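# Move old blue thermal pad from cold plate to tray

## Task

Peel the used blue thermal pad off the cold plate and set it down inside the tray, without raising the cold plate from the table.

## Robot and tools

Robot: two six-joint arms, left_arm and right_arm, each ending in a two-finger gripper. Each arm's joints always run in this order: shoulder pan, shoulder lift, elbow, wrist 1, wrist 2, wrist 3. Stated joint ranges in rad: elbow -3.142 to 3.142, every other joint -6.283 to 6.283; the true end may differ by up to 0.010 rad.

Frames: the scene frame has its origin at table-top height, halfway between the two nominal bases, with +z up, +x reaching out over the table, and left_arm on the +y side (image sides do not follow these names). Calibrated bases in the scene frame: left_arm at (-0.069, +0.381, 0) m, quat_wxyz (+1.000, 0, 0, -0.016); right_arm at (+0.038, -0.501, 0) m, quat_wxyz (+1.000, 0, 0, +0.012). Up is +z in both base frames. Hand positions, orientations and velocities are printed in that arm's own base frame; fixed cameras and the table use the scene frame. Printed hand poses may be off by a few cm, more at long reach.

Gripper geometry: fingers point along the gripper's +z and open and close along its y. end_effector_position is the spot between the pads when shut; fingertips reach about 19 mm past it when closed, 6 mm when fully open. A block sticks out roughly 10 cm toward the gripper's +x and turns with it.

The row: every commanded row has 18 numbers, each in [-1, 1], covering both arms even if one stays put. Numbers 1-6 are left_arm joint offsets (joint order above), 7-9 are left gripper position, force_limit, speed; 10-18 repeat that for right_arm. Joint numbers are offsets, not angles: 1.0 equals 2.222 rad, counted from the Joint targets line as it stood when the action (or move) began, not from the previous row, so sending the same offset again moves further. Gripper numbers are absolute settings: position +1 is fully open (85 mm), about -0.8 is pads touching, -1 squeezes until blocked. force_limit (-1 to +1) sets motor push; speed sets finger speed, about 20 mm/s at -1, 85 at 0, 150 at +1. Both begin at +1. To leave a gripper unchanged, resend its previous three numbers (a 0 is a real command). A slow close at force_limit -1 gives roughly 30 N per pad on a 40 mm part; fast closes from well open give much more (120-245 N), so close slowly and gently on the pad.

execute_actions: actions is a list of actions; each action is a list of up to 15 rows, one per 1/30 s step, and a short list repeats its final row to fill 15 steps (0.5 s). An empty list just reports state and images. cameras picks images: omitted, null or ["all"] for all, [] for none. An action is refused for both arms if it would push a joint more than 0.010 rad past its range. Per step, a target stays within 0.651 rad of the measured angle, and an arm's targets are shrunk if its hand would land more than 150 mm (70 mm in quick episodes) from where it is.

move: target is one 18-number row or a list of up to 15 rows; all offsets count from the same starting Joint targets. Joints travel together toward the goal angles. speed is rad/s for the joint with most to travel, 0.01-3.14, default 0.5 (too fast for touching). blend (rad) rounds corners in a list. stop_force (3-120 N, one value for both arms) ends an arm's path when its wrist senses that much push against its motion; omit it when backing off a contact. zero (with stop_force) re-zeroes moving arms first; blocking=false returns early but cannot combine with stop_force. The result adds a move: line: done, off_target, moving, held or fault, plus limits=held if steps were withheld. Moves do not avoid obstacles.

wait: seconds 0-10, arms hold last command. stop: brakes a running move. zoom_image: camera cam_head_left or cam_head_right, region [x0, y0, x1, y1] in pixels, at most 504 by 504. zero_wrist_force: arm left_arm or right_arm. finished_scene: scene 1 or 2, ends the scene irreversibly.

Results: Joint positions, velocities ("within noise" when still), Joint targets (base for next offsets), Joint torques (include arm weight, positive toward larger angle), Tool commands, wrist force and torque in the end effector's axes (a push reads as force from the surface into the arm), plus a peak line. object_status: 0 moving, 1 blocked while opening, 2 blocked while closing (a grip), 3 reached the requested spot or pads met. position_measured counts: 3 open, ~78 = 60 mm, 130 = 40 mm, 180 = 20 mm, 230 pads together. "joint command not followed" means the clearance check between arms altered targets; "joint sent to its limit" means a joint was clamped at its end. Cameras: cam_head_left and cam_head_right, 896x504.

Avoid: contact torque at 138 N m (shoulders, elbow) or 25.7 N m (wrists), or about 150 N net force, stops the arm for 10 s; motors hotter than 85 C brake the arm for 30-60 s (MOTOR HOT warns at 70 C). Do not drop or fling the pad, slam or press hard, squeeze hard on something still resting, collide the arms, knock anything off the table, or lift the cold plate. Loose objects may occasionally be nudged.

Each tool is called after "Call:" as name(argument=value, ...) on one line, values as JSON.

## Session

Call:
execute_actions(actions=[])

Scene clock: 0.00 s.
left_arm: end_effector_position=(+0.6030, +0.4736, +0.3802) position_measured=3 object_status=3 end_effector_quat_wxyz=(-0.033, +0.988, -0.046, +0.142) | right_arm: end_effector_position=(+0.0681, +0.6504, +0.3016) position_measured=3 object_status=3 end_effector_quat_wxyz=(+0.186, +0.856, +0.198, +0.441)
Joint positions: left_arm=[0.524 -1.063 0.897 -1.681 -1.667 -2.539] | right_arm=[5.111 -2.119 -1.075 -2.215 0.785 -1.328]
Joint velocities: within noise
Joint torques (N m): no reading
Motor temperatures (°C): left_arm=[18 21 19 28 27 30] | right_arm=[17 20 21 27 22 27]
Wrist force (N): no reading
Wrist torque (N m): no reading
Wrist force, peak (N): no reading
Joint targets: left_arm=[0.524 -1.063 0.897 -1.681 -1.667 -2.539] | right_arm=[5.111 -2.119 -1.075 -2.215 0.785 -1.328]
Tool commands: left_gripper/position=+1.0 left_gripper/force_limit=+1.0 left_gripper/speed=+1.0 right_gripper/position=+1.0 right_gripper/force_limit=+1.0 right_gripper/speed=+1.0

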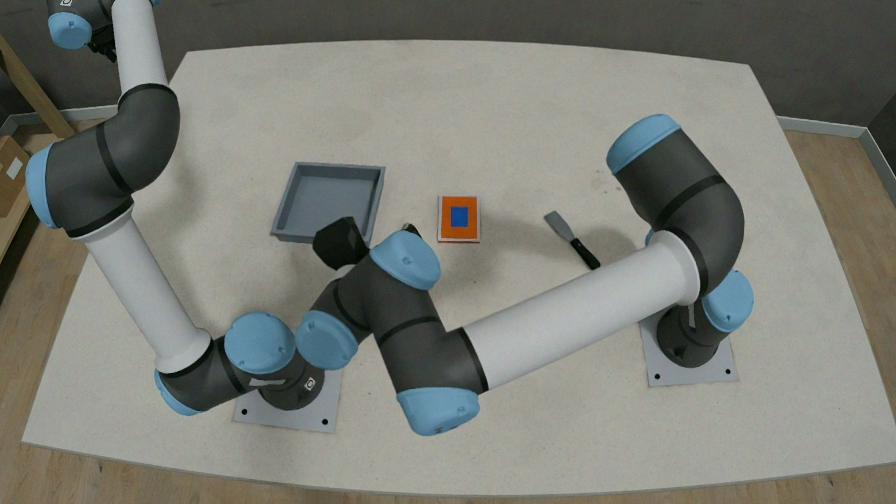

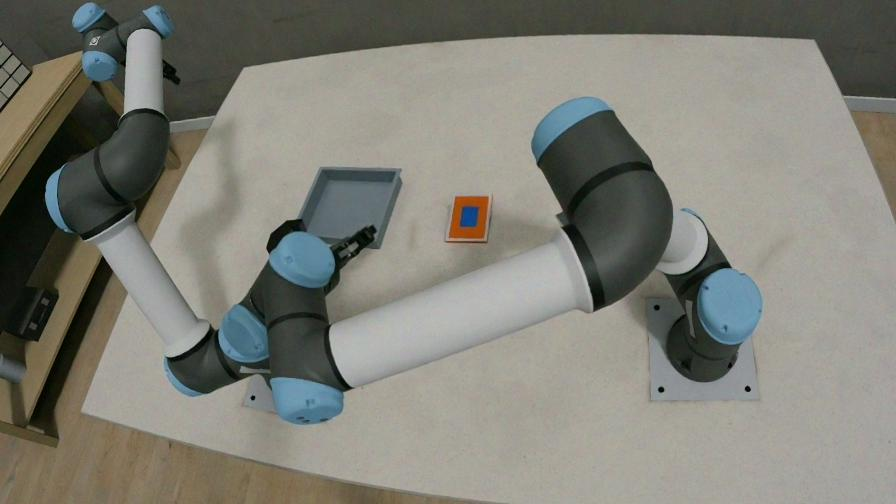

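Call:
execute_actions(actions=[], cameras=["cam_head_left"])

Scene clock: 55.37 s.
left_arm: end_effector_position=(+0.6030, +0.4736, +0.3802) position_measured=3 object_status=3 end_effector_quat_wxyz=(-0.033, +0.988, -0.046, +0.142) | right_arm: end_effector_position=(+0.0681, +0.6504, +0.3016) position_measured=3 object_status=3 end_effector_quat_wxyz=(+0.186, +0.856, +0.198, +0.441)
Joint positions: left_arm=[0.524 -1.063 0.897 -1.681 -1.667 -2.539] | right_arm=[5.111 -2.119 -1.075 -2.215 0.785 -1.328]
Joint velocities: within noise
Joint torques (N m): left_arm=[-9.51 -60.33 -22.59 -2.04 -2.87 1.39] | right_arm=[5.37 37.46 33.83 -1.01 0.76 -2.52]
Motor temperatures (°C): left_arm=[18 21 19 28 27 30] | right_arm=[17 20 21 27 22 27]
Wrist force (N): left_arm=[0.3 0.0 0.1] | right_arm=[0.1 -0.2 0.1]
Wrist torque (N m): left_arm=[-0.01 -0.05 0.00] | right_arm=[-0.03 -0.01 0.00]
Wrist force, peak (N): left_arm=[0.7 -0.1 -0.1] | right_arm=[0.1 -0.5 -0.1]
Joint targets: left_arm=[0.524 -1.063 0.897 -1.681 -1.667 -2.539] | right_arm=[5.111 -2.119 -1.075 -2.215 0.785 -1.328]
Tool commands: left_gripper/position=+1.0 left_gripper/force_limit=+1.0 left_gripper/speed=+1.0 right_gripper/position=+1.0 right_gripper/force_limit=+1.0 right_gripper/speed=+1.0
Images, in order (width x height): cam_head_left 896x504.

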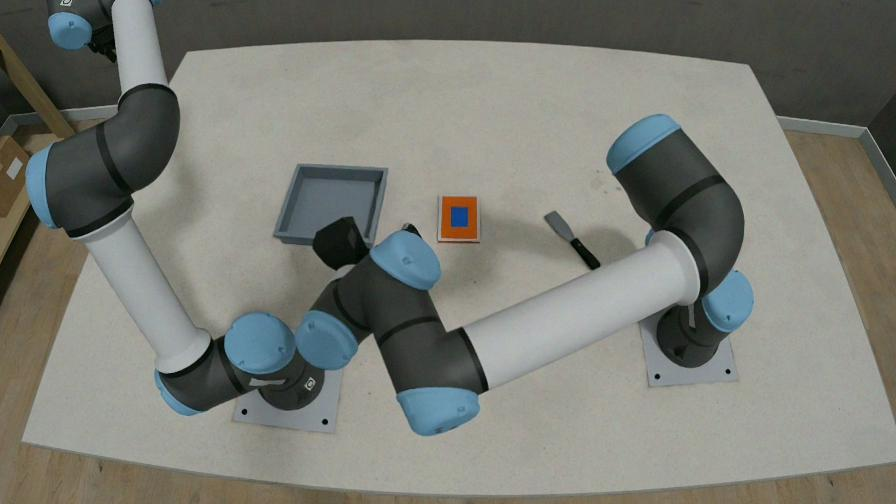

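Call:
zoom_image(camera="cam_head_left", region=[420, 180, 620, 280])

Scaled by 2.520 from the camera's 896x504 image, which has a finer 1280x720 frame.

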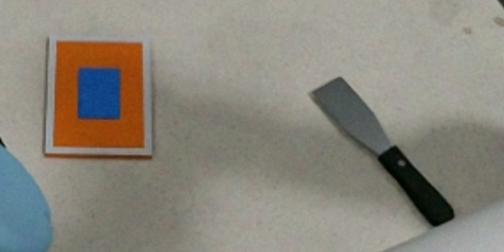

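Call:
move(target=[[0,-0.2417,-0.1337,0,0,0,1,1,1,-0.1763,0.229,-0.2959,0.2237,0.1768,0.4415,1,1,1],[0.5293,-0.2777,-0.5387,0.1265,0.7502,-0.5675,1,1,1,-0.3526,0.4579,-0.5918,0.4473,0.3536,0.883,1,1,1]], speed=1.0, blend=0.2, cameras=["cam_head_left"])

Scene clock: 95.17 s.
left_arm: end_effector_position=(-0.3580, -0.2743, +1.0416) position_measured=3 object_status=3 end_effector_quat_wxyz=(+0.656, +0.347, -0.616, -0.265) | right_arm: end_effector_position=(+0.2272, +0.2056, +0.1503) position_measured=3 object_status=3 end_effector_quat_wxyz=(+0.000, -0.272, +0.962, +0.000)
Joint positions: left_arm=[1.7 -1.68 -0.3 -1.4 -0.001 -3.8] | right_arm=[4.327 -1.102 -2.39 -1.222 1.571 0.634]
Joint velocities: within noise
Joint torques (N m): left_arm=[12.72 5.6 3.04 3.24 1.83 -1.56] | right_arm=[-6.79 13.5 17.25 5.58 2.43 2.93]
Motor temperatures (°C): left_arm=[18 21 19 28 27 30] | right_arm=[17 20 21 27 22 27]
Wrist force (N): left_arm=[0.1 -0.1 -0.2] | right_arm=[-0.5 0.3 0.0]
Wrist torque (N m): left_arm=[-0.17 -0.05 -0.02] | right_arm=[0.03 -0.03 0.21]
Wrist force, peak (N): left_arm=[2.9 -3.9 -1.1] | right_arm=[-0.4 -0.9 -1.4]
Joint targets: left_arm=[1.700 -1.680 -0.300 -1.400 0.000 -3.800] | right_arm=[4.327 -1.101 -2.390 -1.222 1.571 0.634]
move: done
Images, in order (width x height): cam_head_left 896x504.

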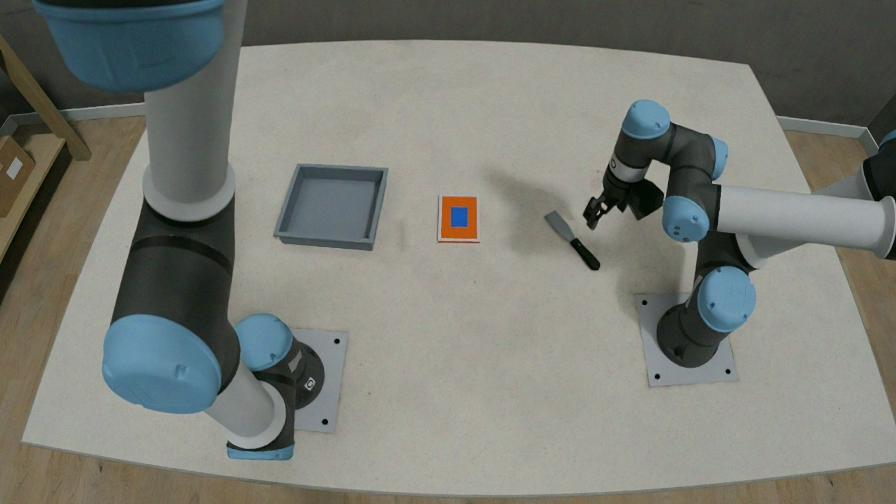

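Call:
move(target=[0.5079,0,-0.405,0.135,0.707,-0.5657,1,1,1,0,-0.0544,-0.0626,0.1174,0,0,1,1,1], speed=1.0, cameras=["cam_head_left"])

Call:
zoom_image(camera="cam_head_left", region=[500, 150, 700, 290])

Scene clock: 103.20 s.
left_arm: end_effector_position=(-0.3184, -0.3588, +1.0212) position_measured=3 object_status=3 end_effector_quat_wxyz=(+0.653, +0.450, -0.559, -0.243) | right_arm: end_effector_position=(+0.2279, +0.2074, +0.1346) position_measured=3 object_status=3 end_effector_quat_wxyz=(+0.000, -0.272, +0.962, +0.000)
Joint positions: left_arm=[1.79 -1.68 -0.371 -1.371 0.107 -3.897] | right_arm=[4.327 -1.128 -2.42 -1.165 1.571 0.634]
Joint velocities: within noise
Joint torques (N m): left_arm=[-0.35 16.9 11.45 0.85 -0.31 -0.28] | right_arm=[-5.33 -7.71 13.68 5.45 1.89 3.04]
Motor temperatures (°C): left_arm=[18 21 19 28 27 30] | right_arm=[17 20 21 27 22 27]
Wrist force (N): left_arm=[0.1 -0.3 0.3] | right_arm=[-0.3 0.3 0.2]
Wrist torque (N m): left_arm=[-0.18 -0.08 -0.03] | right_arm=[0.03 -0.07 0.21]
Wrist force, peak (N): left_arm=[-8.2 87.0 17.8] | right_arm=[-0.7 0.6 0.0]
Joint targets: left_arm=[1.790 -1.680 -0.371 -1.371 0.107 -3.897] | right_arm=[4.327 -1.128 -2.420 -1.165 1.571 0.634]
Tool commands: left_gripper/position=+1.0 left_gripper/force_limit=+1.0 left_gripper/speed=+1.0 right_gripper/position=+1.0 right_gripper/force_limit=+1.0 right_gripper/speed=+1.0
FORCE FAULT: contact force on the left arm reached its limit, and that arm stopped. The contact can be on any part of that arm, not only on its tool. That arm's remaining commands of this call were not run. That arm is still stopped at the end of this call. That arm stays stopped for about 9 more seconds. Until then a move that you send moves the other arm only, and its call returns only when the move has ended. Once the stop has ended, the next robot result says so. If the stop ends while you think or write, that arm runs what you send next, counted from new Joint targets: where its joints stand when the stop ends. While its stop runs, that arm takes no new command, but its gripper still runs the gripper command that each later call begins with. Until it ends, the stop uses up actions while you think or wait. An arm that is not stopped still takes commands.
move: fault (left_arm), off_target (right_arm; braked at the fault stop of left_arm); left_arm: the wrist 2 is farthest, 1.464 rad from its target; right_arm: the wrist 1 is farthest, 0.204 rad from its target
Images, in order (width x height): cam_head_left 896x504.

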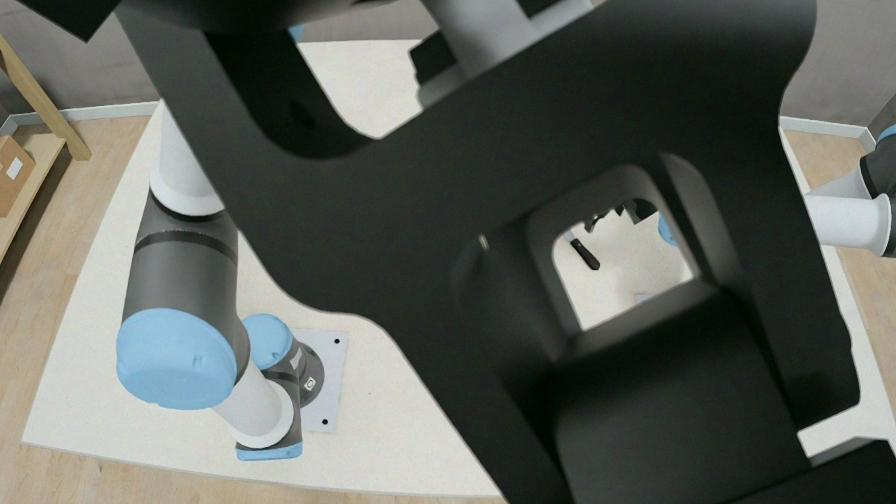

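Scaled by 2.520 from the camera's 896x504 image, which has a finer 1280x720 frame.

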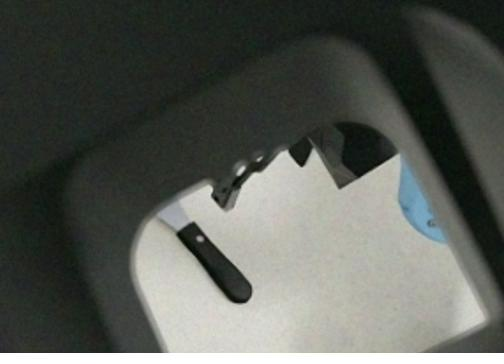

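Call:
wait(seconds=2, cameras=["cam_head_right"])

Scene clock: 119.90 s.
left_arm: end_effector_position=(-0.3184, -0.3588, +1.0212) position_measured=3 object_status=3 end_effector_quat_wxyz=(+0.653, +0.450, -0.559, -0.243) | right_arm: end_effector_position=(+0.2279, +0.2074, +0.1345) position_measured=3 object_status=3 end_effector_quat_wxyz=(+0.000, -0.272, +0.962, +0.000)
Joint positions: left_arm=[1.79 -1.68 -0.371 -1.371 0.107 -3.897] | right_arm=[4.327 -1.128 -2.42 -1.165 1.571 0.634]
Joint velocities: within noise
Joint torques (N m): left_arm=[-0.81 15.32 11.29 1.02 -0.77 -0.19] | right_arm=[-4.35 -5.73 31.96 3.64 1.17 2.6]
Motor temperatures (°C): left_arm=[18 21 19 28 27 30] | right_arm=[17 20 21 27 22 27]
Wrist force (N): left_arm=[0.1 -0.3 0.0] | right_arm=[-0.5 0.2 0.0]
Wrist torque (N m): left_arm=[-0.20 -0.08 -0.03] | right_arm=[0.02 -0.04 0.20]
Wrist force, peak (N): left_arm=[0.0 -0.9 0.4] | right_arm=[-0.7 0.6 0.2]
Joint targets: left_arm=[1.790 -1.680 -0.371 -1.371 0.107 -3.897] | right_arm=[4.327 -1.128 -2.420 -1.165 1.571 0.634]
Tool commands: left_gripper/position=+1.0 left_gripper/force_limit=+1.0 left_gripper/speed=+1.0 right_gripper/position=+1.0 right_gripper/force_limit=+1.0 right_gripper/speed=+1.0
FORCE FAULT, CONTINUED: the left arm's stop, for the force fault that an earlier result reported, is over. The rest of the stop counts as 19 of the actions that you can send in this scene. During its stop the left arm's controller moved it back a little. That arm's target is now where it stood when the stop ended, not its last command. That arm accepts commands again.
wait: 2.00 s; at rest from the start
Images, in order (width x height): cam_head_right 896x504.

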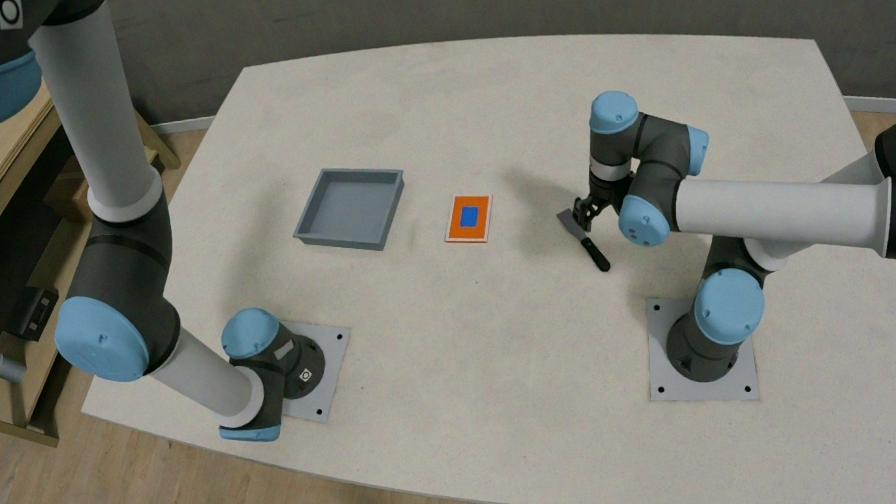

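Call:
move(target=[[-0.0405,0,0.032,-0.013,-0.0482,0.0437,1,1,1,0,0,0,0,0,0,1,1,1],[-0.063,0.1485,0.437,0.122,-0.0482,0.0437,1,1,1,0,-0.0425,-0.049,0.0918,0,0,1,1,1],[-0.0405,0.1485,0.437,0.122,0.6589,-0.5221,1,1,1,0,-0.0425,-0.049,0.0918,0,0,1,1,1]], speed=[0.2,0.8,0.9], cameras=["cam_head_left"])

Call:
zoom_image(camera="cam_head_left", region=[500, 150, 700, 290])

Scene clock: 130.73 s.
left_arm: end_effector_position=(-0.1845, +0.3849, +1.1188) position_measured=3 object_status=3 end_effector_quat_wxyz=(+0.985, +0.135, +0.032, -0.107) end_effector_velocity=(+0.001, +0.000, +0.000) end_effector_angular_velocity=(-0.001, +0.005, -0.001) | right_arm: end_effector_position=(+0.2274, +0.2060, +0.0805) position_measured=3 object_status=3 end_effector_quat_wxyz=(+0.000, -0.272, +0.962, +0.000)
Joint positions: left_arm=[1.7 -1.35 0.6 -1.1 1.57 -5.057] | right_arm=[4.327 -1.222 -2.529 -0.961 1.571 0.634]
Joint velocities: left_arm=[0 0 0 0 0.005 -0.003] | right_arm=[within noise]
Joint torques (N m): left_arm=[11.04 -22.91 -13.97 -0.09 2.21 -1.32] | right_arm=[-2.13 -3.78 15.6 5.02 0.93 2.54]
Motor temperatures (°C): left_arm=[18 21 19 28 27 30] | right_arm=[17 20 21 27 22 27]
Wrist force (N): left_arm=[0.0 -0.9 -2.2] | right_arm=[-0.4 0.1 0.0]
Wrist torque (N m): left_arm=[-0.39 -0.13 0.00] | right_arm=[0.00 -0.06 0.21]
Wrist force, peak (N): left_arm=[0.2 5.2 -3.0] | right_arm=[-0.6 0.6 -0.4]
Joint targets: left_arm=[1.700 -1.350 0.600 -1.100 1.571 -5.057] | right_arm=[4.327 -1.222 -2.529 -0.961 1.571 0.634]
move: done
Images, in order (width x height): cam_head_left 896x504.

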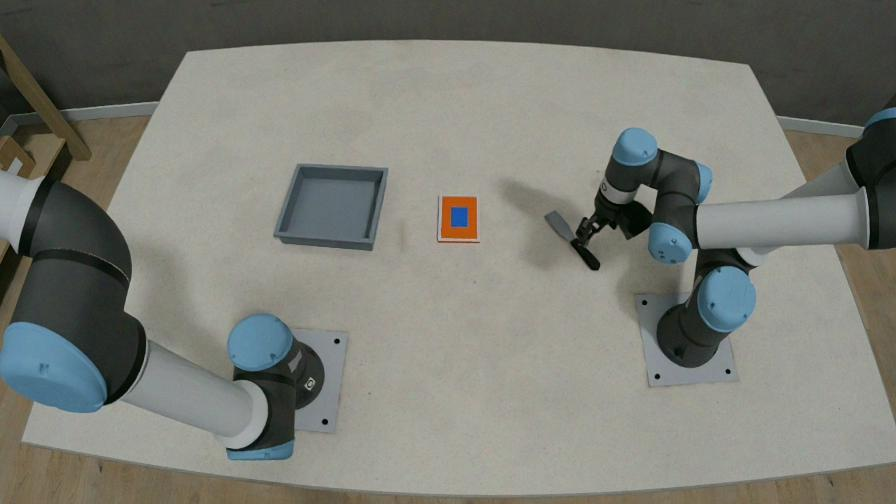

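Scaled by 2.520 from the camera's 896x504 image, which has a finer 1280x720 frame.

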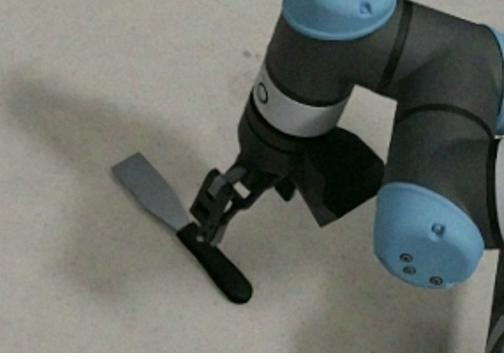

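Call:
move(target=[[0.5079,0,0,0,0,0,1,1,1,0,-0.0577,-0.0343,0.0917,0,0,1,1,1],[0.5079,-0.1485,-0.8101,0,0,0,1,1,1,0,-0.0577,-0.0343,0.0917,0,0,1,1,1]], speed=[0.7,0.8], cameras=["cam_head_left","cam_head_right"])

Call:
zoom_image(camera="cam_head_left", region=[530, 190, 650, 280])

Call:
zoom_image(camera="cam_head_right", region=[540, 190, 660, 280])

Scene clock: 142.60 s.
left_arm: end_effector_position=(+0.5972, -0.3335, +0.5626) position_measured=3 object_status=3 end_effector_quat_wxyz=(+0.322, +0.650, +0.671, +0.158) | right_arm: end_effector_position=(+0.2273, +0.2058, +0.0351) position_measured=3 object_status=3 end_effector_quat_wxyz=(+0.000, -0.272, +0.962, +0.000)
Joint positions: left_arm=[2.828 -1.679 -1.2 -1.1 1.571 -5.057] | right_arm=[4.327 -1.35 -2.605 -0.757 1.571 0.634]
Joint velocities: within noise
Joint torques (N m): left_arm=[11.17 23.1 21.61 3.53 -2.29 -1.83] | right_arm=[-0.91 -2.14 13.14 4.83 0.61 2.32]
Motor temperatures (°C): left_arm=[18 21 19 28 27 30] | right_arm=[17 20 21 27 22 27]
Wrist force (N): left_arm=[0.1 -1.2 2.0] | right_arm=[-0.3 0.4 -0.1]
Wrist torque (N m): left_arm=[-0.19 -0.13 -0.06] | right_arm=[0.04 -0.08 0.21]
Wrist force, peak (N): left_arm=[0.5 -2.5 5.0] | right_arm=[-0.5 0.7 -0.1]
Joint targets: left_arm=[2.828 -1.680 -1.200 -1.100 1.571 -5.057] | right_arm=[4.327 -1.350 -2.605 -0.757 1.571 0.634]
move: done

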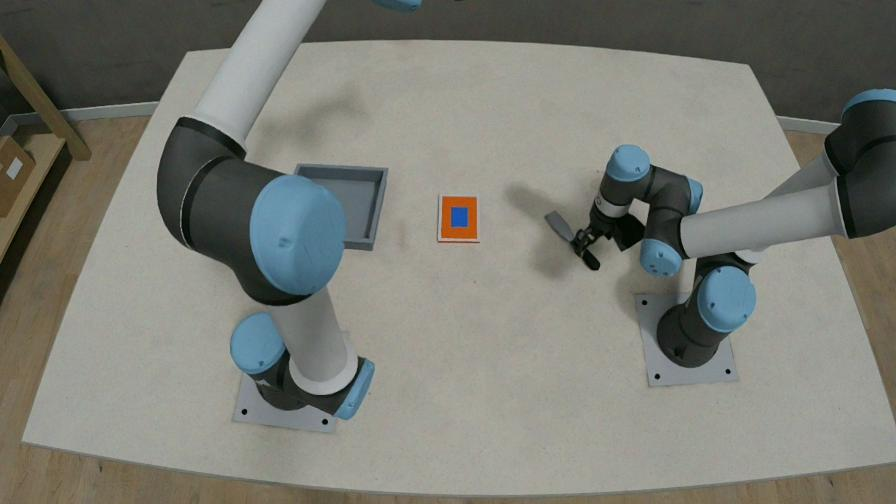

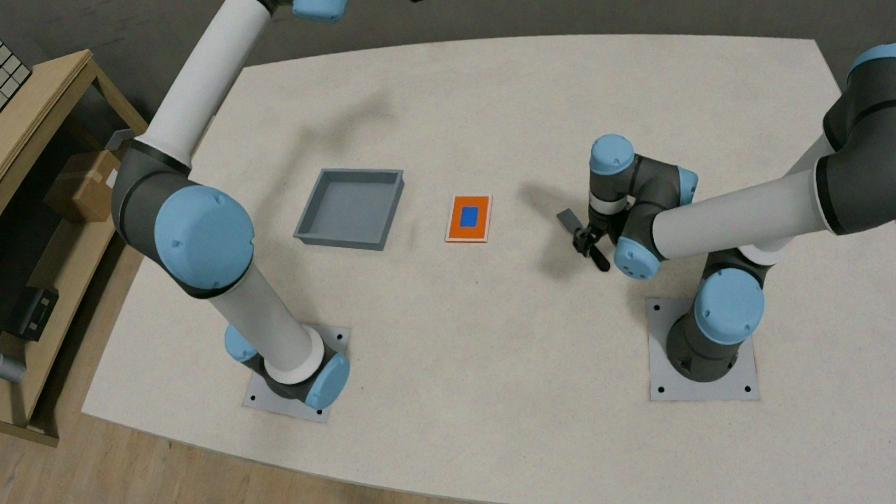

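Scaled by 4.200 from the camera's 896x504 image, which has a finer 1280x720 frame.

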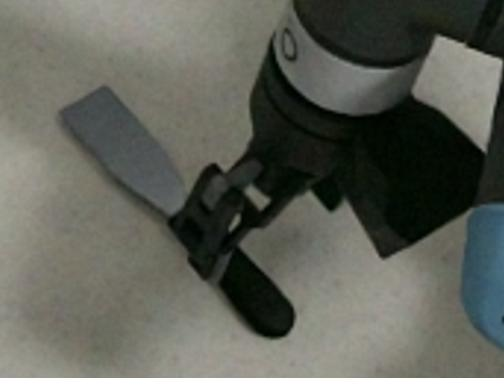

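Scaled by 4.200 from the camera's 896x504 image, which has a finer 1280x720 frame.

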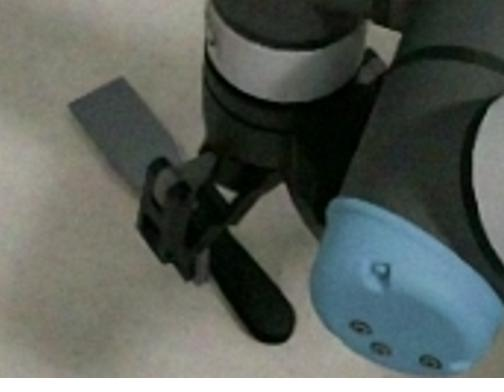

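Call:
move(target=[0,0,0,0,0,0,1,1,1,0.0125,-0.0203,0.014,0.0062,0,0.0007,1,1,1], speed=0.1, cameras=["cam_head_left"])

Call:
zoom_image(camera="cam_head_left", region=[530, 190, 650, 280])

Scene clock: 157.10 s.
left_arm: end_effector_position=(+0.5972, -0.3335, +0.5623) position_measured=3 object_status=3 end_effector_quat_wxyz=(+0.322, +0.650, +0.671, +0.158) | right_arm: end_effector_position=(+0.2266, +0.2257, +0.0351) position_measured=3 object_status=3 end_effector_quat_wxyz=(+0.000, -0.285, +0.959, +0.000)
Joint positions: left_arm=[2.828 -1.68 -1.2 -1.1 1.571 -5.057] | right_arm=[4.355 -1.395 -2.574 -0.743 1.571 0.636]
Joint velocities: within noise
Joint torques (N m): left_arm=[0.18 24.64 31.24 1.17 -2.46 -1.37] | right_arm=[5.34 -0.31 29.15 5.73 0.16 3.02]
Motor temperatures (°C): left_arm=[18 21 19 28 27 30] | right_arm=[17 20 21 27 22 27]
Wrist force (N): left_arm=[0.1 -1.5 1.8] | right_arm=[-0.4 0.5 0.2]
Wrist torque (N m): left_arm=[-0.22 -0.13 -0.07] | right_arm=[0.04 -0.05 0.21]
Wrist force, peak (N): left_arm=[0.0 -1.5 2.2] | right_arm=[-0.4 0.8 0.4]
Joint targets: left_arm=[2.828 -1.680 -1.200 -1.100 1.571 -5.057] | right_arm=[4.355 -1.396 -2.574 -0.743 1.571 0.636]
move: done
Images, in order (width x height): cam_head_left 896x504.

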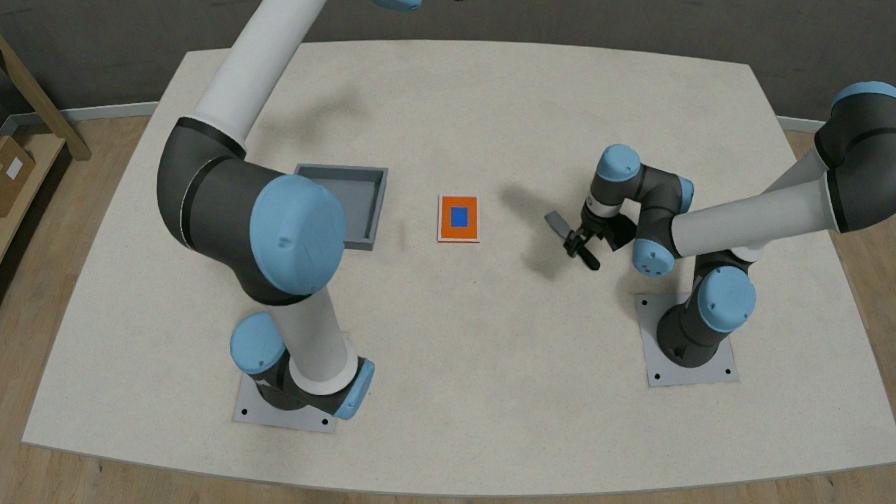

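Scaled by 4.200 from the camera's 896x504 image, which has a finer 1280x720 frame.

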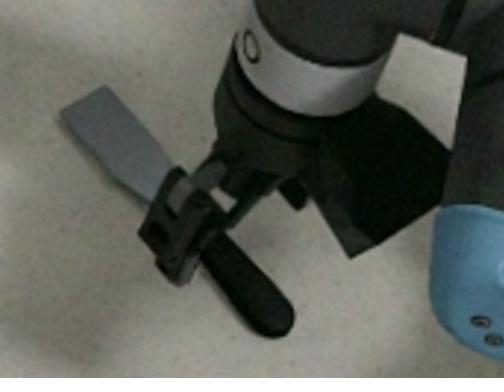

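Call:
move(target=[0,0,0,0,0,0,1,1,1,0,-0.01575,-0.0066,0.0223,0,0,1,1,1], speed=0.05, stop_force=5, cameras=[])

Call:
move(target=[0,0,0,0,0,0,1,1,1,0,0,0,0,0,0,-0.97,1,-1], cameras=["cam_head_left"])

Call:
zoom_image(camera="cam_head_left", region=[530, 190, 650, 280])

Scene clock: 163.60 s.
left_arm: end_effector_position=(+0.5972, -0.3335, +0.5623) position_measured=3 object_status=3 end_effector_quat_wxyz=(+0.322, +0.650, +0.671, +0.158) | right_arm: end_effector_position=(+0.2266, +0.2258, +0.0246) position_measured=3 object_status=3 end_effector_quat_wxyz=(+0.000, -0.285, +0.959, +0.000)
Joint positions: left_arm=[2.828 -1.68 -1.2 -1.1 1.571 -5.057] | right_arm=[4.355 -1.431 -2.589 -0.694 1.571 0.636]
Joint velocities: within noise
Joint torques (N m): left_arm=[-5.76 25.96 30.6 1.69 -2.48 -1.23] | right_arm=[4.08 0.03 10.56 5.21 -0.25 2.68]
Motor temperatures (°C): left_arm=[18 21 19 28 27 30] | right_arm=[17 20 21 27 22 27]
Wrist force (N): left_arm=[-0.1 -1.4 1.8] | right_arm=[-0.5 0.5 0.1]
Wrist torque (N m): left_arm=[-0.21 -0.10 -0.07] | right_arm=[0.04 -0.03 0.21]
Wrist force, peak (N): left_arm=[0.1 -1.6 2.2] | right_arm=[-0.4 0.7 0.3]
Joint targets: left_arm=[2.828 -1.680 -1.200 -1.100 1.571 -5.057] | right_arm=[4.355 -1.431 -2.589 -0.694 1.571 0.636]
move: done
No camera images: "cameras" was empty.

Scene clock: 167.57 s.
left_arm: end_effector_position=(+0.5972, -0.3335, +0.5623) position_measured=3 object_status=3 end_effector_quat_wxyz=(+0.322, +0.650, +0.671, +0.158) | right_arm: end_effector_position=(+0.2266, +0.2258, +0.0246) position_measured=183 object_status=0 end_effector_quat_wxyz=(+0.000, -0.285, +0.959, +0.000)
Joint positions: left_arm=[2.828 -1.68 -1.2 -1.1 1.571 -5.057] | right_arm=[4.355 -1.431 -2.589 -0.694 1.571 0.636]
Joint velocities: within noise
Joint torques (N m): left_arm=[-7.57 26.93 30.41 1.68 -2.25 -0.86] | right_arm=[2.91 -0.03 12.54 3.48 -0.29 2.83]
Motor temperatures (°C): left_arm=[18 21 19 28 27 30] | right_arm=[17 20 21 27 22 27]
Wrist force (N): left_arm=[0.0 -1.0 1.8] | right_arm=[4.1 0.3 -21.9]
Wrist torque (N m): left_arm=[-0.15 -0.12 -0.07] | right_arm=[0.04 0.13 0.12]
Wrist force, peak (N): left_arm=[0.1 -1.3 2.2] | right_arm=[4.1 0.5 -22.3]
Joint targets: left_arm=[2.828 -1.680 -1.200 -1.100 1.571 -5.057] | right_arm=[4.355 -1.431 -2.589 -0.694 1.571 0.636]
move: done
Images, in order (width x height): cam_head_left 896x504.

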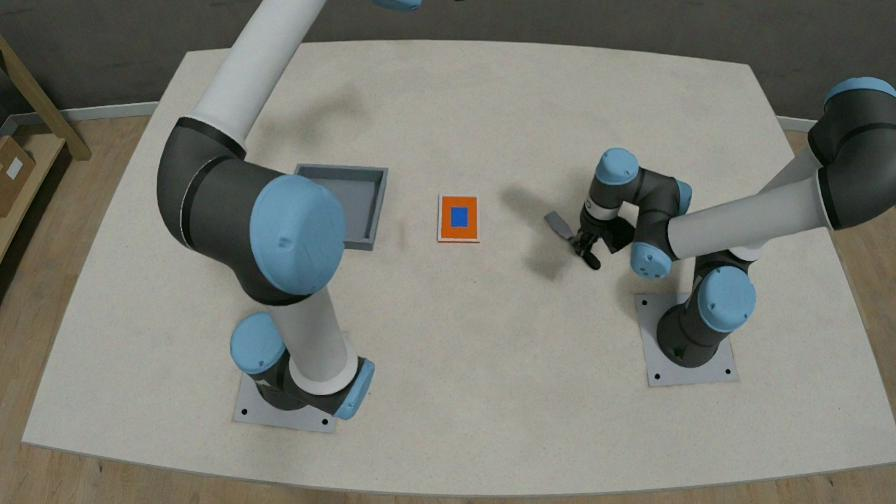

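Scaled by 4.200 from the camera's 896x504 image, which has a finer 1280x720 frame.

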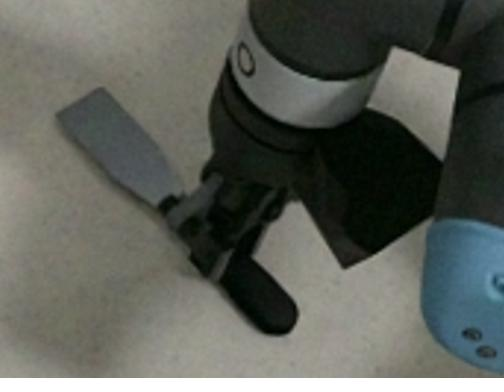

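Call:
move(target=[[0,0,-0.1,0,0,0,1,1,1,0,0.1272,0.1003,-0.2268,0,0,-0.97,1,-1],[0,0,-0.3294,0,0,0,1,1,1,-0.0311,-0.1554,0.2575,-0.1883,-0.0368,-0.4637,-0.97,1,-1]], speed=[0.4,0.6], blend=0.05, cameras=["cam_head_left"])

Call:
zoom_image(camera="cam_head_left", region=[400, 150, 600, 290])

Scene clock: 182.63 s.
left_arm: end_effector_position=(+0.4307, -0.2795, +0.1506) position_measured=3 object_status=3 end_effector_quat_wxyz=(+0.000, +0.696, +0.718, +0.000) | right_arm: end_effector_position=(+0.3256, +0.3437, +0.0706) position_measured=183 object_status=2 end_effector_quat_wxyz=(+0.074, +0.695, -0.712, +0.073)
Joint positions: left_arm=[2.828 -1.68 -1.932 -1.1 1.571 -5.057] | right_arm=[4.286 -1.776 -2.017 -1.112 1.489 -0.394]
Joint velocities: within noise
Joint torques (N m): left_arm=[-9.79 25.82 16.48 1.03 -2.11 -1.09] | right_arm=[-6.25 16.38 31.43 4.61 -2.29 -3.24]
Motor temperatures (°C): left_arm=[18 21 19 28 27 30] | right_arm=[17 20 21 27 22 27]
Wrist force (N): left_arm=[0.3 -0.7 0.8] | right_arm=[-0.3 0.5 0.3]
Wrist torque (N m): left_arm=[-0.09 -0.09 -0.04] | right_arm=[0.09 -0.07 0.14]
Wrist force, peak (N): left_arm=[-0.1 -1.4 2.3] | right_arm=[4.8 0.3 -22.6]
Joint targets: left_arm=[2.828 -1.680 -1.932 -1.100 1.571 -5.057] | right_arm=[4.286 -1.776 -2.016 -1.112 1.489 -0.394]
move: done
Images, in order (width x height): cam_head_left 896x504.

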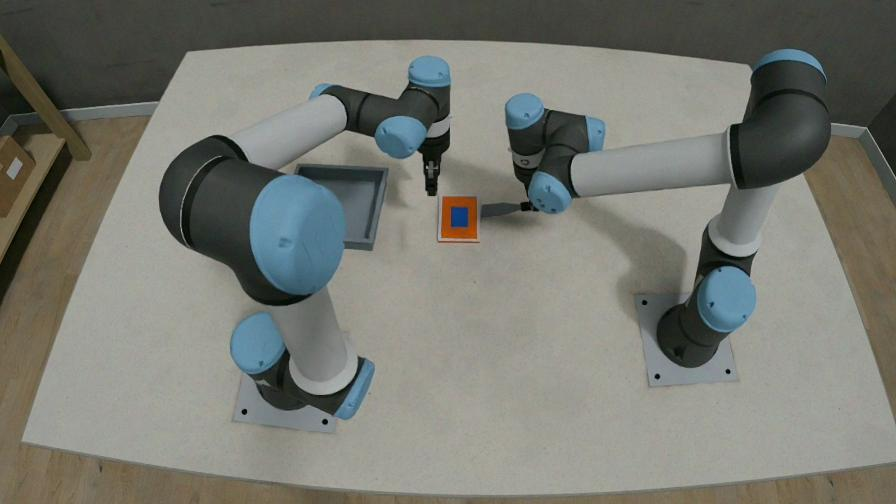

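Scaled by 2.520 from the camera's 896x504 image, which has a finer 1280x720 frame.

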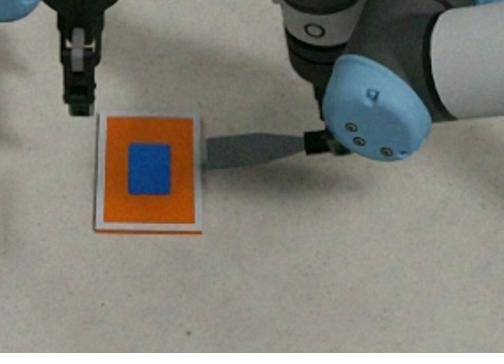

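Call:
move(target=[0.0026,-0.1032,-0.0765,0.1797,0,0.0023,1,1,1,0.0056,-0.0351,0.0101,0.0245,0.001,0.0056,-0.97,1,-1], speed=0.2, stop_force=10, cameras=[])

Call:
move(target=[0,0,0,0,0,0,1,1,1,0,-0.0124,-0.0069,0.0193,0,0,-0.97,1,-1], speed=0.02, stop_force=5, cameras=["cam_head_left"])

Call:
zoom_image(camera="cam_head_left", region=[420, 170, 540, 260])

Scene clock: 204.00 s.
left_arm: end_effector_position=(+0.4306, -0.2765, +0.0070) position_measured=3 object_status=3 end_effector_quat_wxyz=(+0.000, +0.696, +0.719, +0.000) | right_arm: end_effector_position=(+0.3281, +0.3646, +0.0455) position_measured=183 object_status=2 end_effector_quat_wxyz=(+0.074, +0.695, -0.712, +0.073)
Joint positions: left_arm=[2.834 -1.909 -2.102 -0.701 1.571 -5.052] | right_arm=[4.298 -1.854 -1.994 -1.058 1.491 -0.382]
Joint velocities: within noise
Joint torques (N m): left_arm=[11.12 25.62 12.21 5.32 -1.86 1.91] | right_arm=[6.38 20.19 29.51 4.88 1.93 3.06]
Motor temperatures (°C): left_arm=[18 21 19 28 27 30] | right_arm=[17 20 21 27 22 27]
Wrist force (N): left_arm=[0.5 -0.6 1.0] | right_arm=[2.1 0.8 -1.9]
Wrist torque (N m): left_arm=[-0.06 -0.10 -0.03] | right_arm=[0.11 -0.31 0.14]
Wrist force, peak (N): left_arm=[0.8 -1.1 1.2] | right_arm=[2.4 0.8 -2.0]
Joint targets: left_arm=[2.834 -1.909 -2.102 -0.701 1.571 -5.052] | right_arm=[4.298 -1.854 -1.994 -1.058 1.491 -0.382]
move: done
No camera images: "cameras" was empty.

Scene clock: 207.07 s.
left_arm: end_effector_position=(+0.4306, -0.2765, +0.0070) position_measured=3 object_status=3 end_effector_quat_wxyz=(+0.000, +0.696, +0.719, +0.000) | right_arm: end_effector_position=(+0.3281, +0.3646, +0.0295) position_measured=183 object_status=2 end_effector_quat_wxyz=(+0.074, +0.695, -0.712, +0.073)
Joint positions: left_arm=[2.834 -1.909 -2.102 -0.701 1.571 -5.052] | right_arm=[4.298 -1.881 -2.009 -1.015 1.491 -0.382]
Joint velocities: within noise
Joint torques (N m): left_arm=[11.72 26.37 20.18 5.37 -2.11 1.82] | right_arm=[4.45 17.94 9.85 4.42 1.48 2.86]
Motor temperatures (°C): left_arm=[18 21 19 28 27 30] | right_arm=[17 19 21 27 22 27]
Wrist force (N): left_arm=[0.4 -0.7 1.0] | right_arm=[4.0 0.8 -5.1]
Wrist torque (N m): left_arm=[-0.08 -0.10 -0.03] | right_arm=[0.08 -0.71 0.11]
Wrist force, peak (N): left_arm=[0.3 -0.9 1.1] | right_arm=[4.9 0.9 -5.1]
Joint targets: left_arm=[2.834 -1.909 -2.102 -0.701 1.571 -5.052] | right_arm=[4.298 -1.881 -2.009 -1.015 1.491 -0.382]
move: done
Images, in order (width x height): cam_head_left 896x504.

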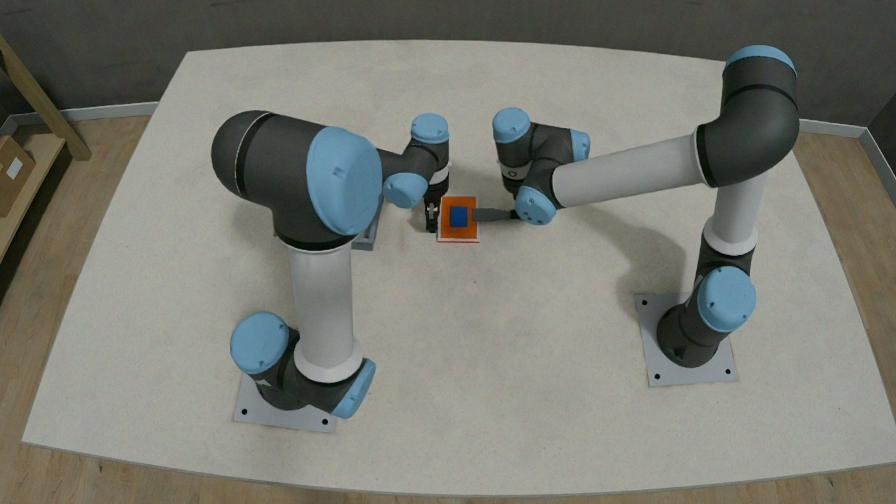

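Scaled by 4.200 from the camera's 896x504 image, which has a finer 1280x720 frame.

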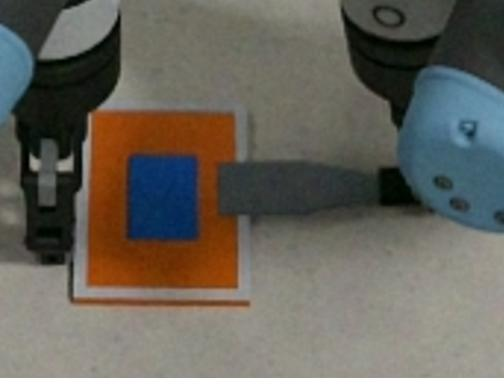

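Call:
move(target=[[0,0,0,0,0,0,1,1,1,0,0.0124,0.0069,-0.0193,0,0,-0.97,1,-1],[0,0,0,0,0,0,1,1,1,-0.0048,0.009,0.0114,-0.0202,-0.0009,-0.0048,-0.97,1,-1],[0,0,0,0,0,0,1,1,1,-0.0048,-0.0029,0.0047,-0.0016,-0.0009,-0.0048,-0.97,1,-1]], speed=[0.05,0.03,0.03], cameras=[])

Call:
move(target=[[0,0,0,0,0,0,1,1,1,0.011,-0.0243,0.0365,-0.0131,0.0021,0.0108,-0.97,1,-1],[0,0,0,0,0,0,1,1,1,0.0208,-0.049,0.0752,-0.0277,0.0041,0.0204,-0.97,1,-1]], speed=0.07, stop_force=55, cameras=["cam_head_left"])

Call:
zoom_image(camera="cam_head_left", region=[420, 170, 540, 260])

Scene clock: 237.80 s.
left_arm: end_effector_position=(+0.4306, -0.2765, +0.0070) position_measured=3 object_status=3 end_effector_quat_wxyz=(+0.000, +0.696, +0.719, +0.000) | right_arm: end_effector_position=(+0.3340, +0.3643, +0.0300) position_measured=183 object_status=2 end_effector_quat_wxyz=(+0.074, +0.695, -0.712, +0.073)
Joint positions: left_arm=[2.834 -1.909 -2.102 -0.701 1.571 -5.052] | right_arm=[4.288 -1.888 -1.999 -1.019 1.489 -0.393]
Joint velocities: within noise
Joint torques (N m): left_arm=[8.84 31.76 17.83 2.08 -1.48 1.01] | right_arm=[-6.07 20.06 10.6 4.94 -1.94 -3.03]
Motor temperatures (°C): left_arm=[18 21 19 28 27 30] | right_arm=[17 19 21 27 22 27]
Wrist force (N): left_arm=[0.4 -0.8 1.0] | right_arm=[4.1 0.5 -4.7]
Wrist torque (N m): left_arm=[-0.11 -0.09 -0.02] | right_arm=[0.06 -0.64 0.14]
Wrist force, peak (N): left_arm=[0.3 -0.7 1.4] | right_arm=[4.1 0.9 -5.3]
Joint targets: left_arm=[2.834 -1.909 -2.102 -0.701 1.571 -5.052] | right_arm=[4.288 -1.888 -1.999 -1.018 1.489 -0.393]
move: done
No camera images: "cameras" was empty.

Scene clock: 241.33 s.
left_arm: end_effector_position=(+0.4306, -0.2765, +0.0070) position_measured=3 object_status=3 end_effector_quat_wxyz=(+0.000, +0.696, +0.719, +0.000) | right_arm: end_effector_position=(+0.3358, +0.4333, +0.0300) position_measured=183 object_status=2 end_effector_quat_wxyz=(+0.074, +0.695, -0.712, +0.073)
Joint positions: left_arm=[2.834 -1.909 -2.102 -0.701 1.571 -5.052] | right_arm=[4.334 -1.997 -1.832 -1.08 1.498 -0.347]
Joint velocities: within noise
Joint torques (N m): left_arm=[-7.87 31.85 18.43 3.43 -1.46 0.84] | right_arm=[10.25 26.31 35.81 3.42 3.01 3.1]
Motor temperatures (°C): left_arm=[18 21 19 28 27 30] | right_arm=[17 19 21 27 22 27]
Wrist force (N): left_arm=[13.7 -0.6 1.1] | right_arm=[15.4 0.1 -1.0]
Wrist torque (N m): left_arm=[-0.07 -0.10 -0.09] | right_arm=[0.07 -0.46 0.10]
Wrist force, peak (N): left_arm=[22.9 -0.8 -0.4] | right_arm=[25.2 0.3 0.9]
Joint targets: left_arm=[2.834 -1.909 -2.102 -0.701 1.571 -5.052] | right_arm=[4.334 -1.997 -1.832 -1.080 1.498 -0.347]
move: done
Images, in order (width x height): cam_head_left 896x504.

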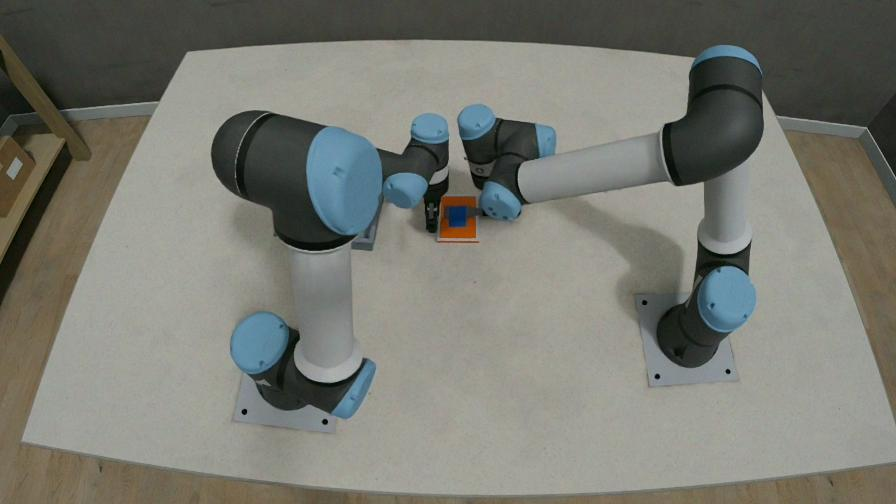

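Scaled by 4.200 from the camera's 896x504 image, which has a finer 1280x720 frame.

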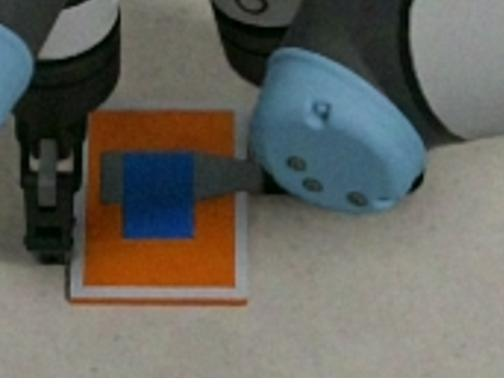

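Call:
move(target=[[0,0,0,0,0,0,1,1,1,-0.0098,0.0247,-0.0387,0.0147,-0.0019,-0.0096,-0.97,1,-1],[0,0,0,0,0,0,1,1,1,-0.0208,0.049,-0.0752,0.0277,-0.0041,-0.0204,-0.97,1,-1],[0,0,0,0,0,0,1,1,1,-0.0208,0.0609,-0.0685,0.0091,-0.0041,-0.0204,-0.97,1,-1],[0,0,0,0,0,0,1,1,1,-0.0012,0.0742,-0.0863,0.0122,-0.0002,-0.0012,-0.97,1,-1],[0,0,0,0,0,0,1,1,1,-0.0012,0.0618,-0.0932,0.0314,-0.0002,-0.0012,-0.97,1,-1]], speed=[0.1,0.1,0.05,0.06,0.03], cameras=["cam_head_left"])

Call:
zoom_image(camera="cam_head_left", region=[420, 170, 540, 260])

Scene clock: 262.13 s.
left_arm: end_effector_position=(+0.4306, -0.2765, +0.0070) position_measured=3 object_status=3 end_effector_quat_wxyz=(+0.000, +0.696, +0.719, +0.000) | right_arm: end_effector_position=(+0.3100, +0.3649, +0.0300) position_measured=183 object_status=2 end_effector_quat_wxyz=(+0.074, +0.695, -0.712, +0.073)
Joint positions: left_arm=[2.834 -1.909 -2.102 -0.701 1.571 -5.052] | right_arm=[4.331 -1.859 -2.039 -1.01 1.498 -0.35]
Joint velocities: within noise
Joint torques (N m): left_arm=[10.18 36.15 16.16 1.48 -1.71 0.87] | right_arm=[6.88 19.36 8.96 4.81 2.1 2.81]
Motor temperatures (°C): left_arm=[18 21 19 28 27 30] | right_arm=[17 19 21 27 22 27]
Wrist force (N): left_arm=[0.1 -0.9 0.9] | right_arm=[2.7 0.1 -2.9]
Wrist torque (N m): left_arm=[-0.11 -0.05 -0.03] | right_arm=[0.06 -0.66 0.17]
Wrist force, peak (N): left_arm=[13.8 -0.6 0.9] | right_arm=[15.6 0.2 -1.0]
Joint targets: left_arm=[2.834 -1.909 -2.102 -0.701 1.571 -5.052] | right_arm=[4.331 -1.859 -2.039 -1.010 1.498 -0.350]
move: done
Images, in order (width x height): cam_head_left 896x504.

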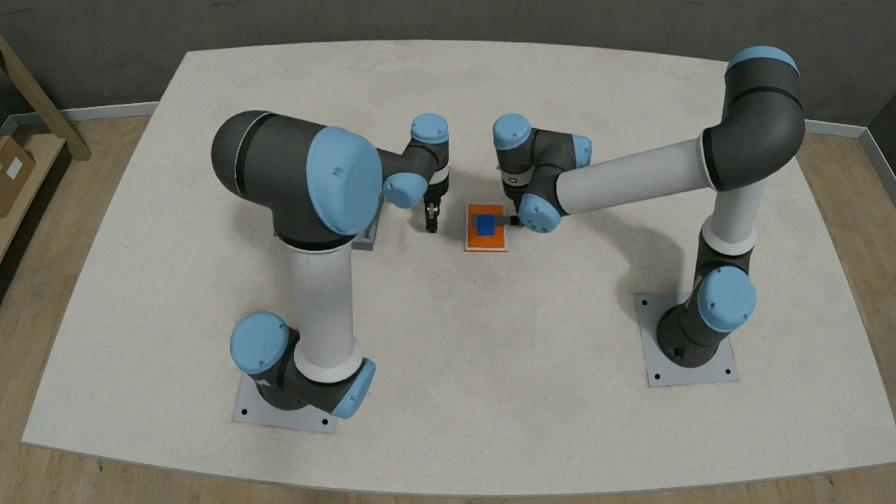

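Scaled by 4.200 from the camera's 896x504 image, which has a finer 1280x720 frame.

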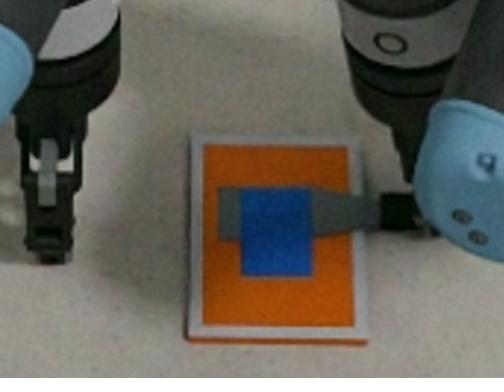

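Call:
move(target=[[0,0.1032,0.0765,-0.1797,0,0,1,1,1,0,0,0,0,0,0,-0.97,1,-1],[-0.0269,0.0845,0.0425,-0.0463,-0.1801,-0.0434,1,1,1,0,0,0,0,0,0,-0.97,1,-1],[-0.0269,0.0138,-0.0008,0.0677,-0.1801,-0.0434,1,1,1,0,0,0,0,0,0,-0.97,1,-1]], speed=[0.3,0.3,0.15], blend=0.05, cameras=["cam_head_left","cam_head_right"])

Call:
zoom_image(camera="cam_head_left", region=[430, 170, 550, 260])

Call:
zoom_image(camera="cam_head_right", region=[430, 170, 550, 260])

Scene clock: 297.90 s.
left_arm: end_effector_position=(+0.4117, -0.4084, +0.0607) position_measured=3 object_status=3 end_effector_quat_wxyz=(+0.156, +0.679, +0.701, -0.151) | right_arm: end_effector_position=(+0.3100, +0.3649, +0.0299) position_measured=183 object_status=2 end_effector_quat_wxyz=(+0.074, +0.695, -0.712, +0.073)
Joint positions: left_arm=[2.774 -1.878 -2.103 -0.551 1.171 -5.149] | right_arm=[4.331 -1.859 -2.039 -1.01 1.498 -0.35]
Joint velocities: within noise
Joint torques (N m): left_arm=[-13.76 24.07 13.41 6.03 -3.39 -1.8] | right_arm=[5.89 23.54 27.22 0.45 -0.14 0.96]
Motor temperatures (°C): left_arm=[18 21 19 28 27 30] | right_arm=[17 19 21 27 22 27]
Wrist force (N): left_arm=[0.1 -1.0 1.3] | right_arm=[2.8 0.3 -2.7]
Wrist torque (N m): left_arm=[-0.10 -0.10 -0.04] | right_arm=[0.10 -0.61 0.17]
Wrist force, peak (N): left_arm=[0.5 -1.0 1.8] | right_arm=[3.3 0.1 -3.0]
Joint targets: left_arm=[2.774 -1.878 -2.104 -0.551 1.171 -5.149] | right_arm=[4.331 -1.859 -2.039 -1.010 1.498 -0.350]
move: done

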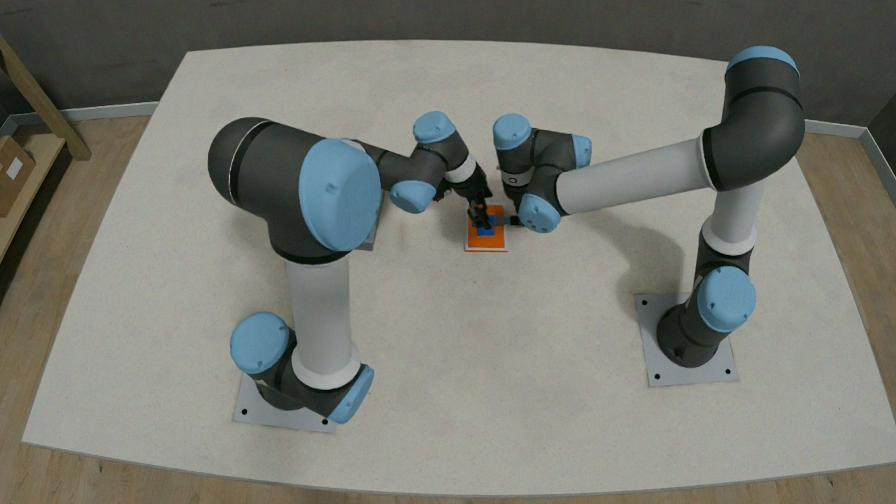

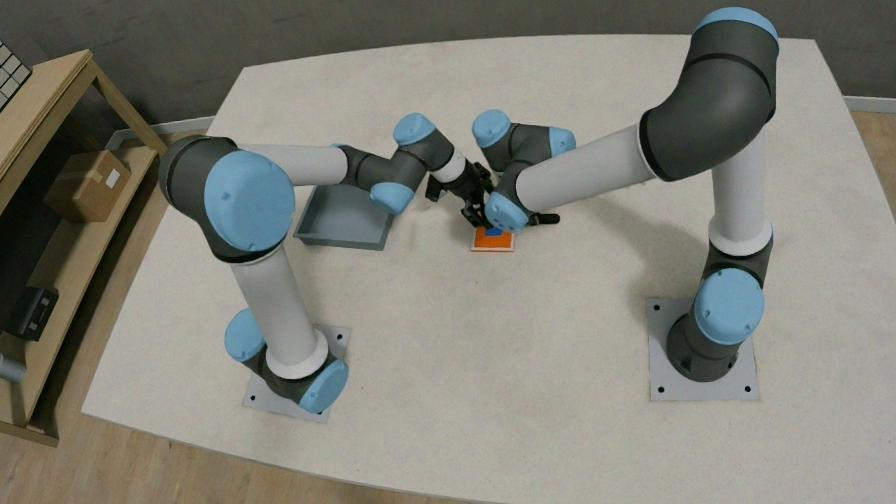

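Scaled by 4.200 from the camera's 896x504 image, which has a finer 1280x720 frame.

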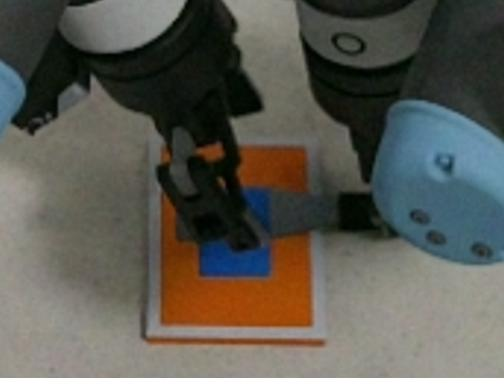

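Scaled by 4.200 from the camera's 896x504 image, which has a finer 1280x720 frame.

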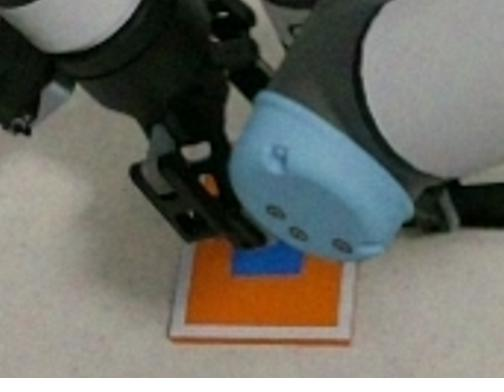

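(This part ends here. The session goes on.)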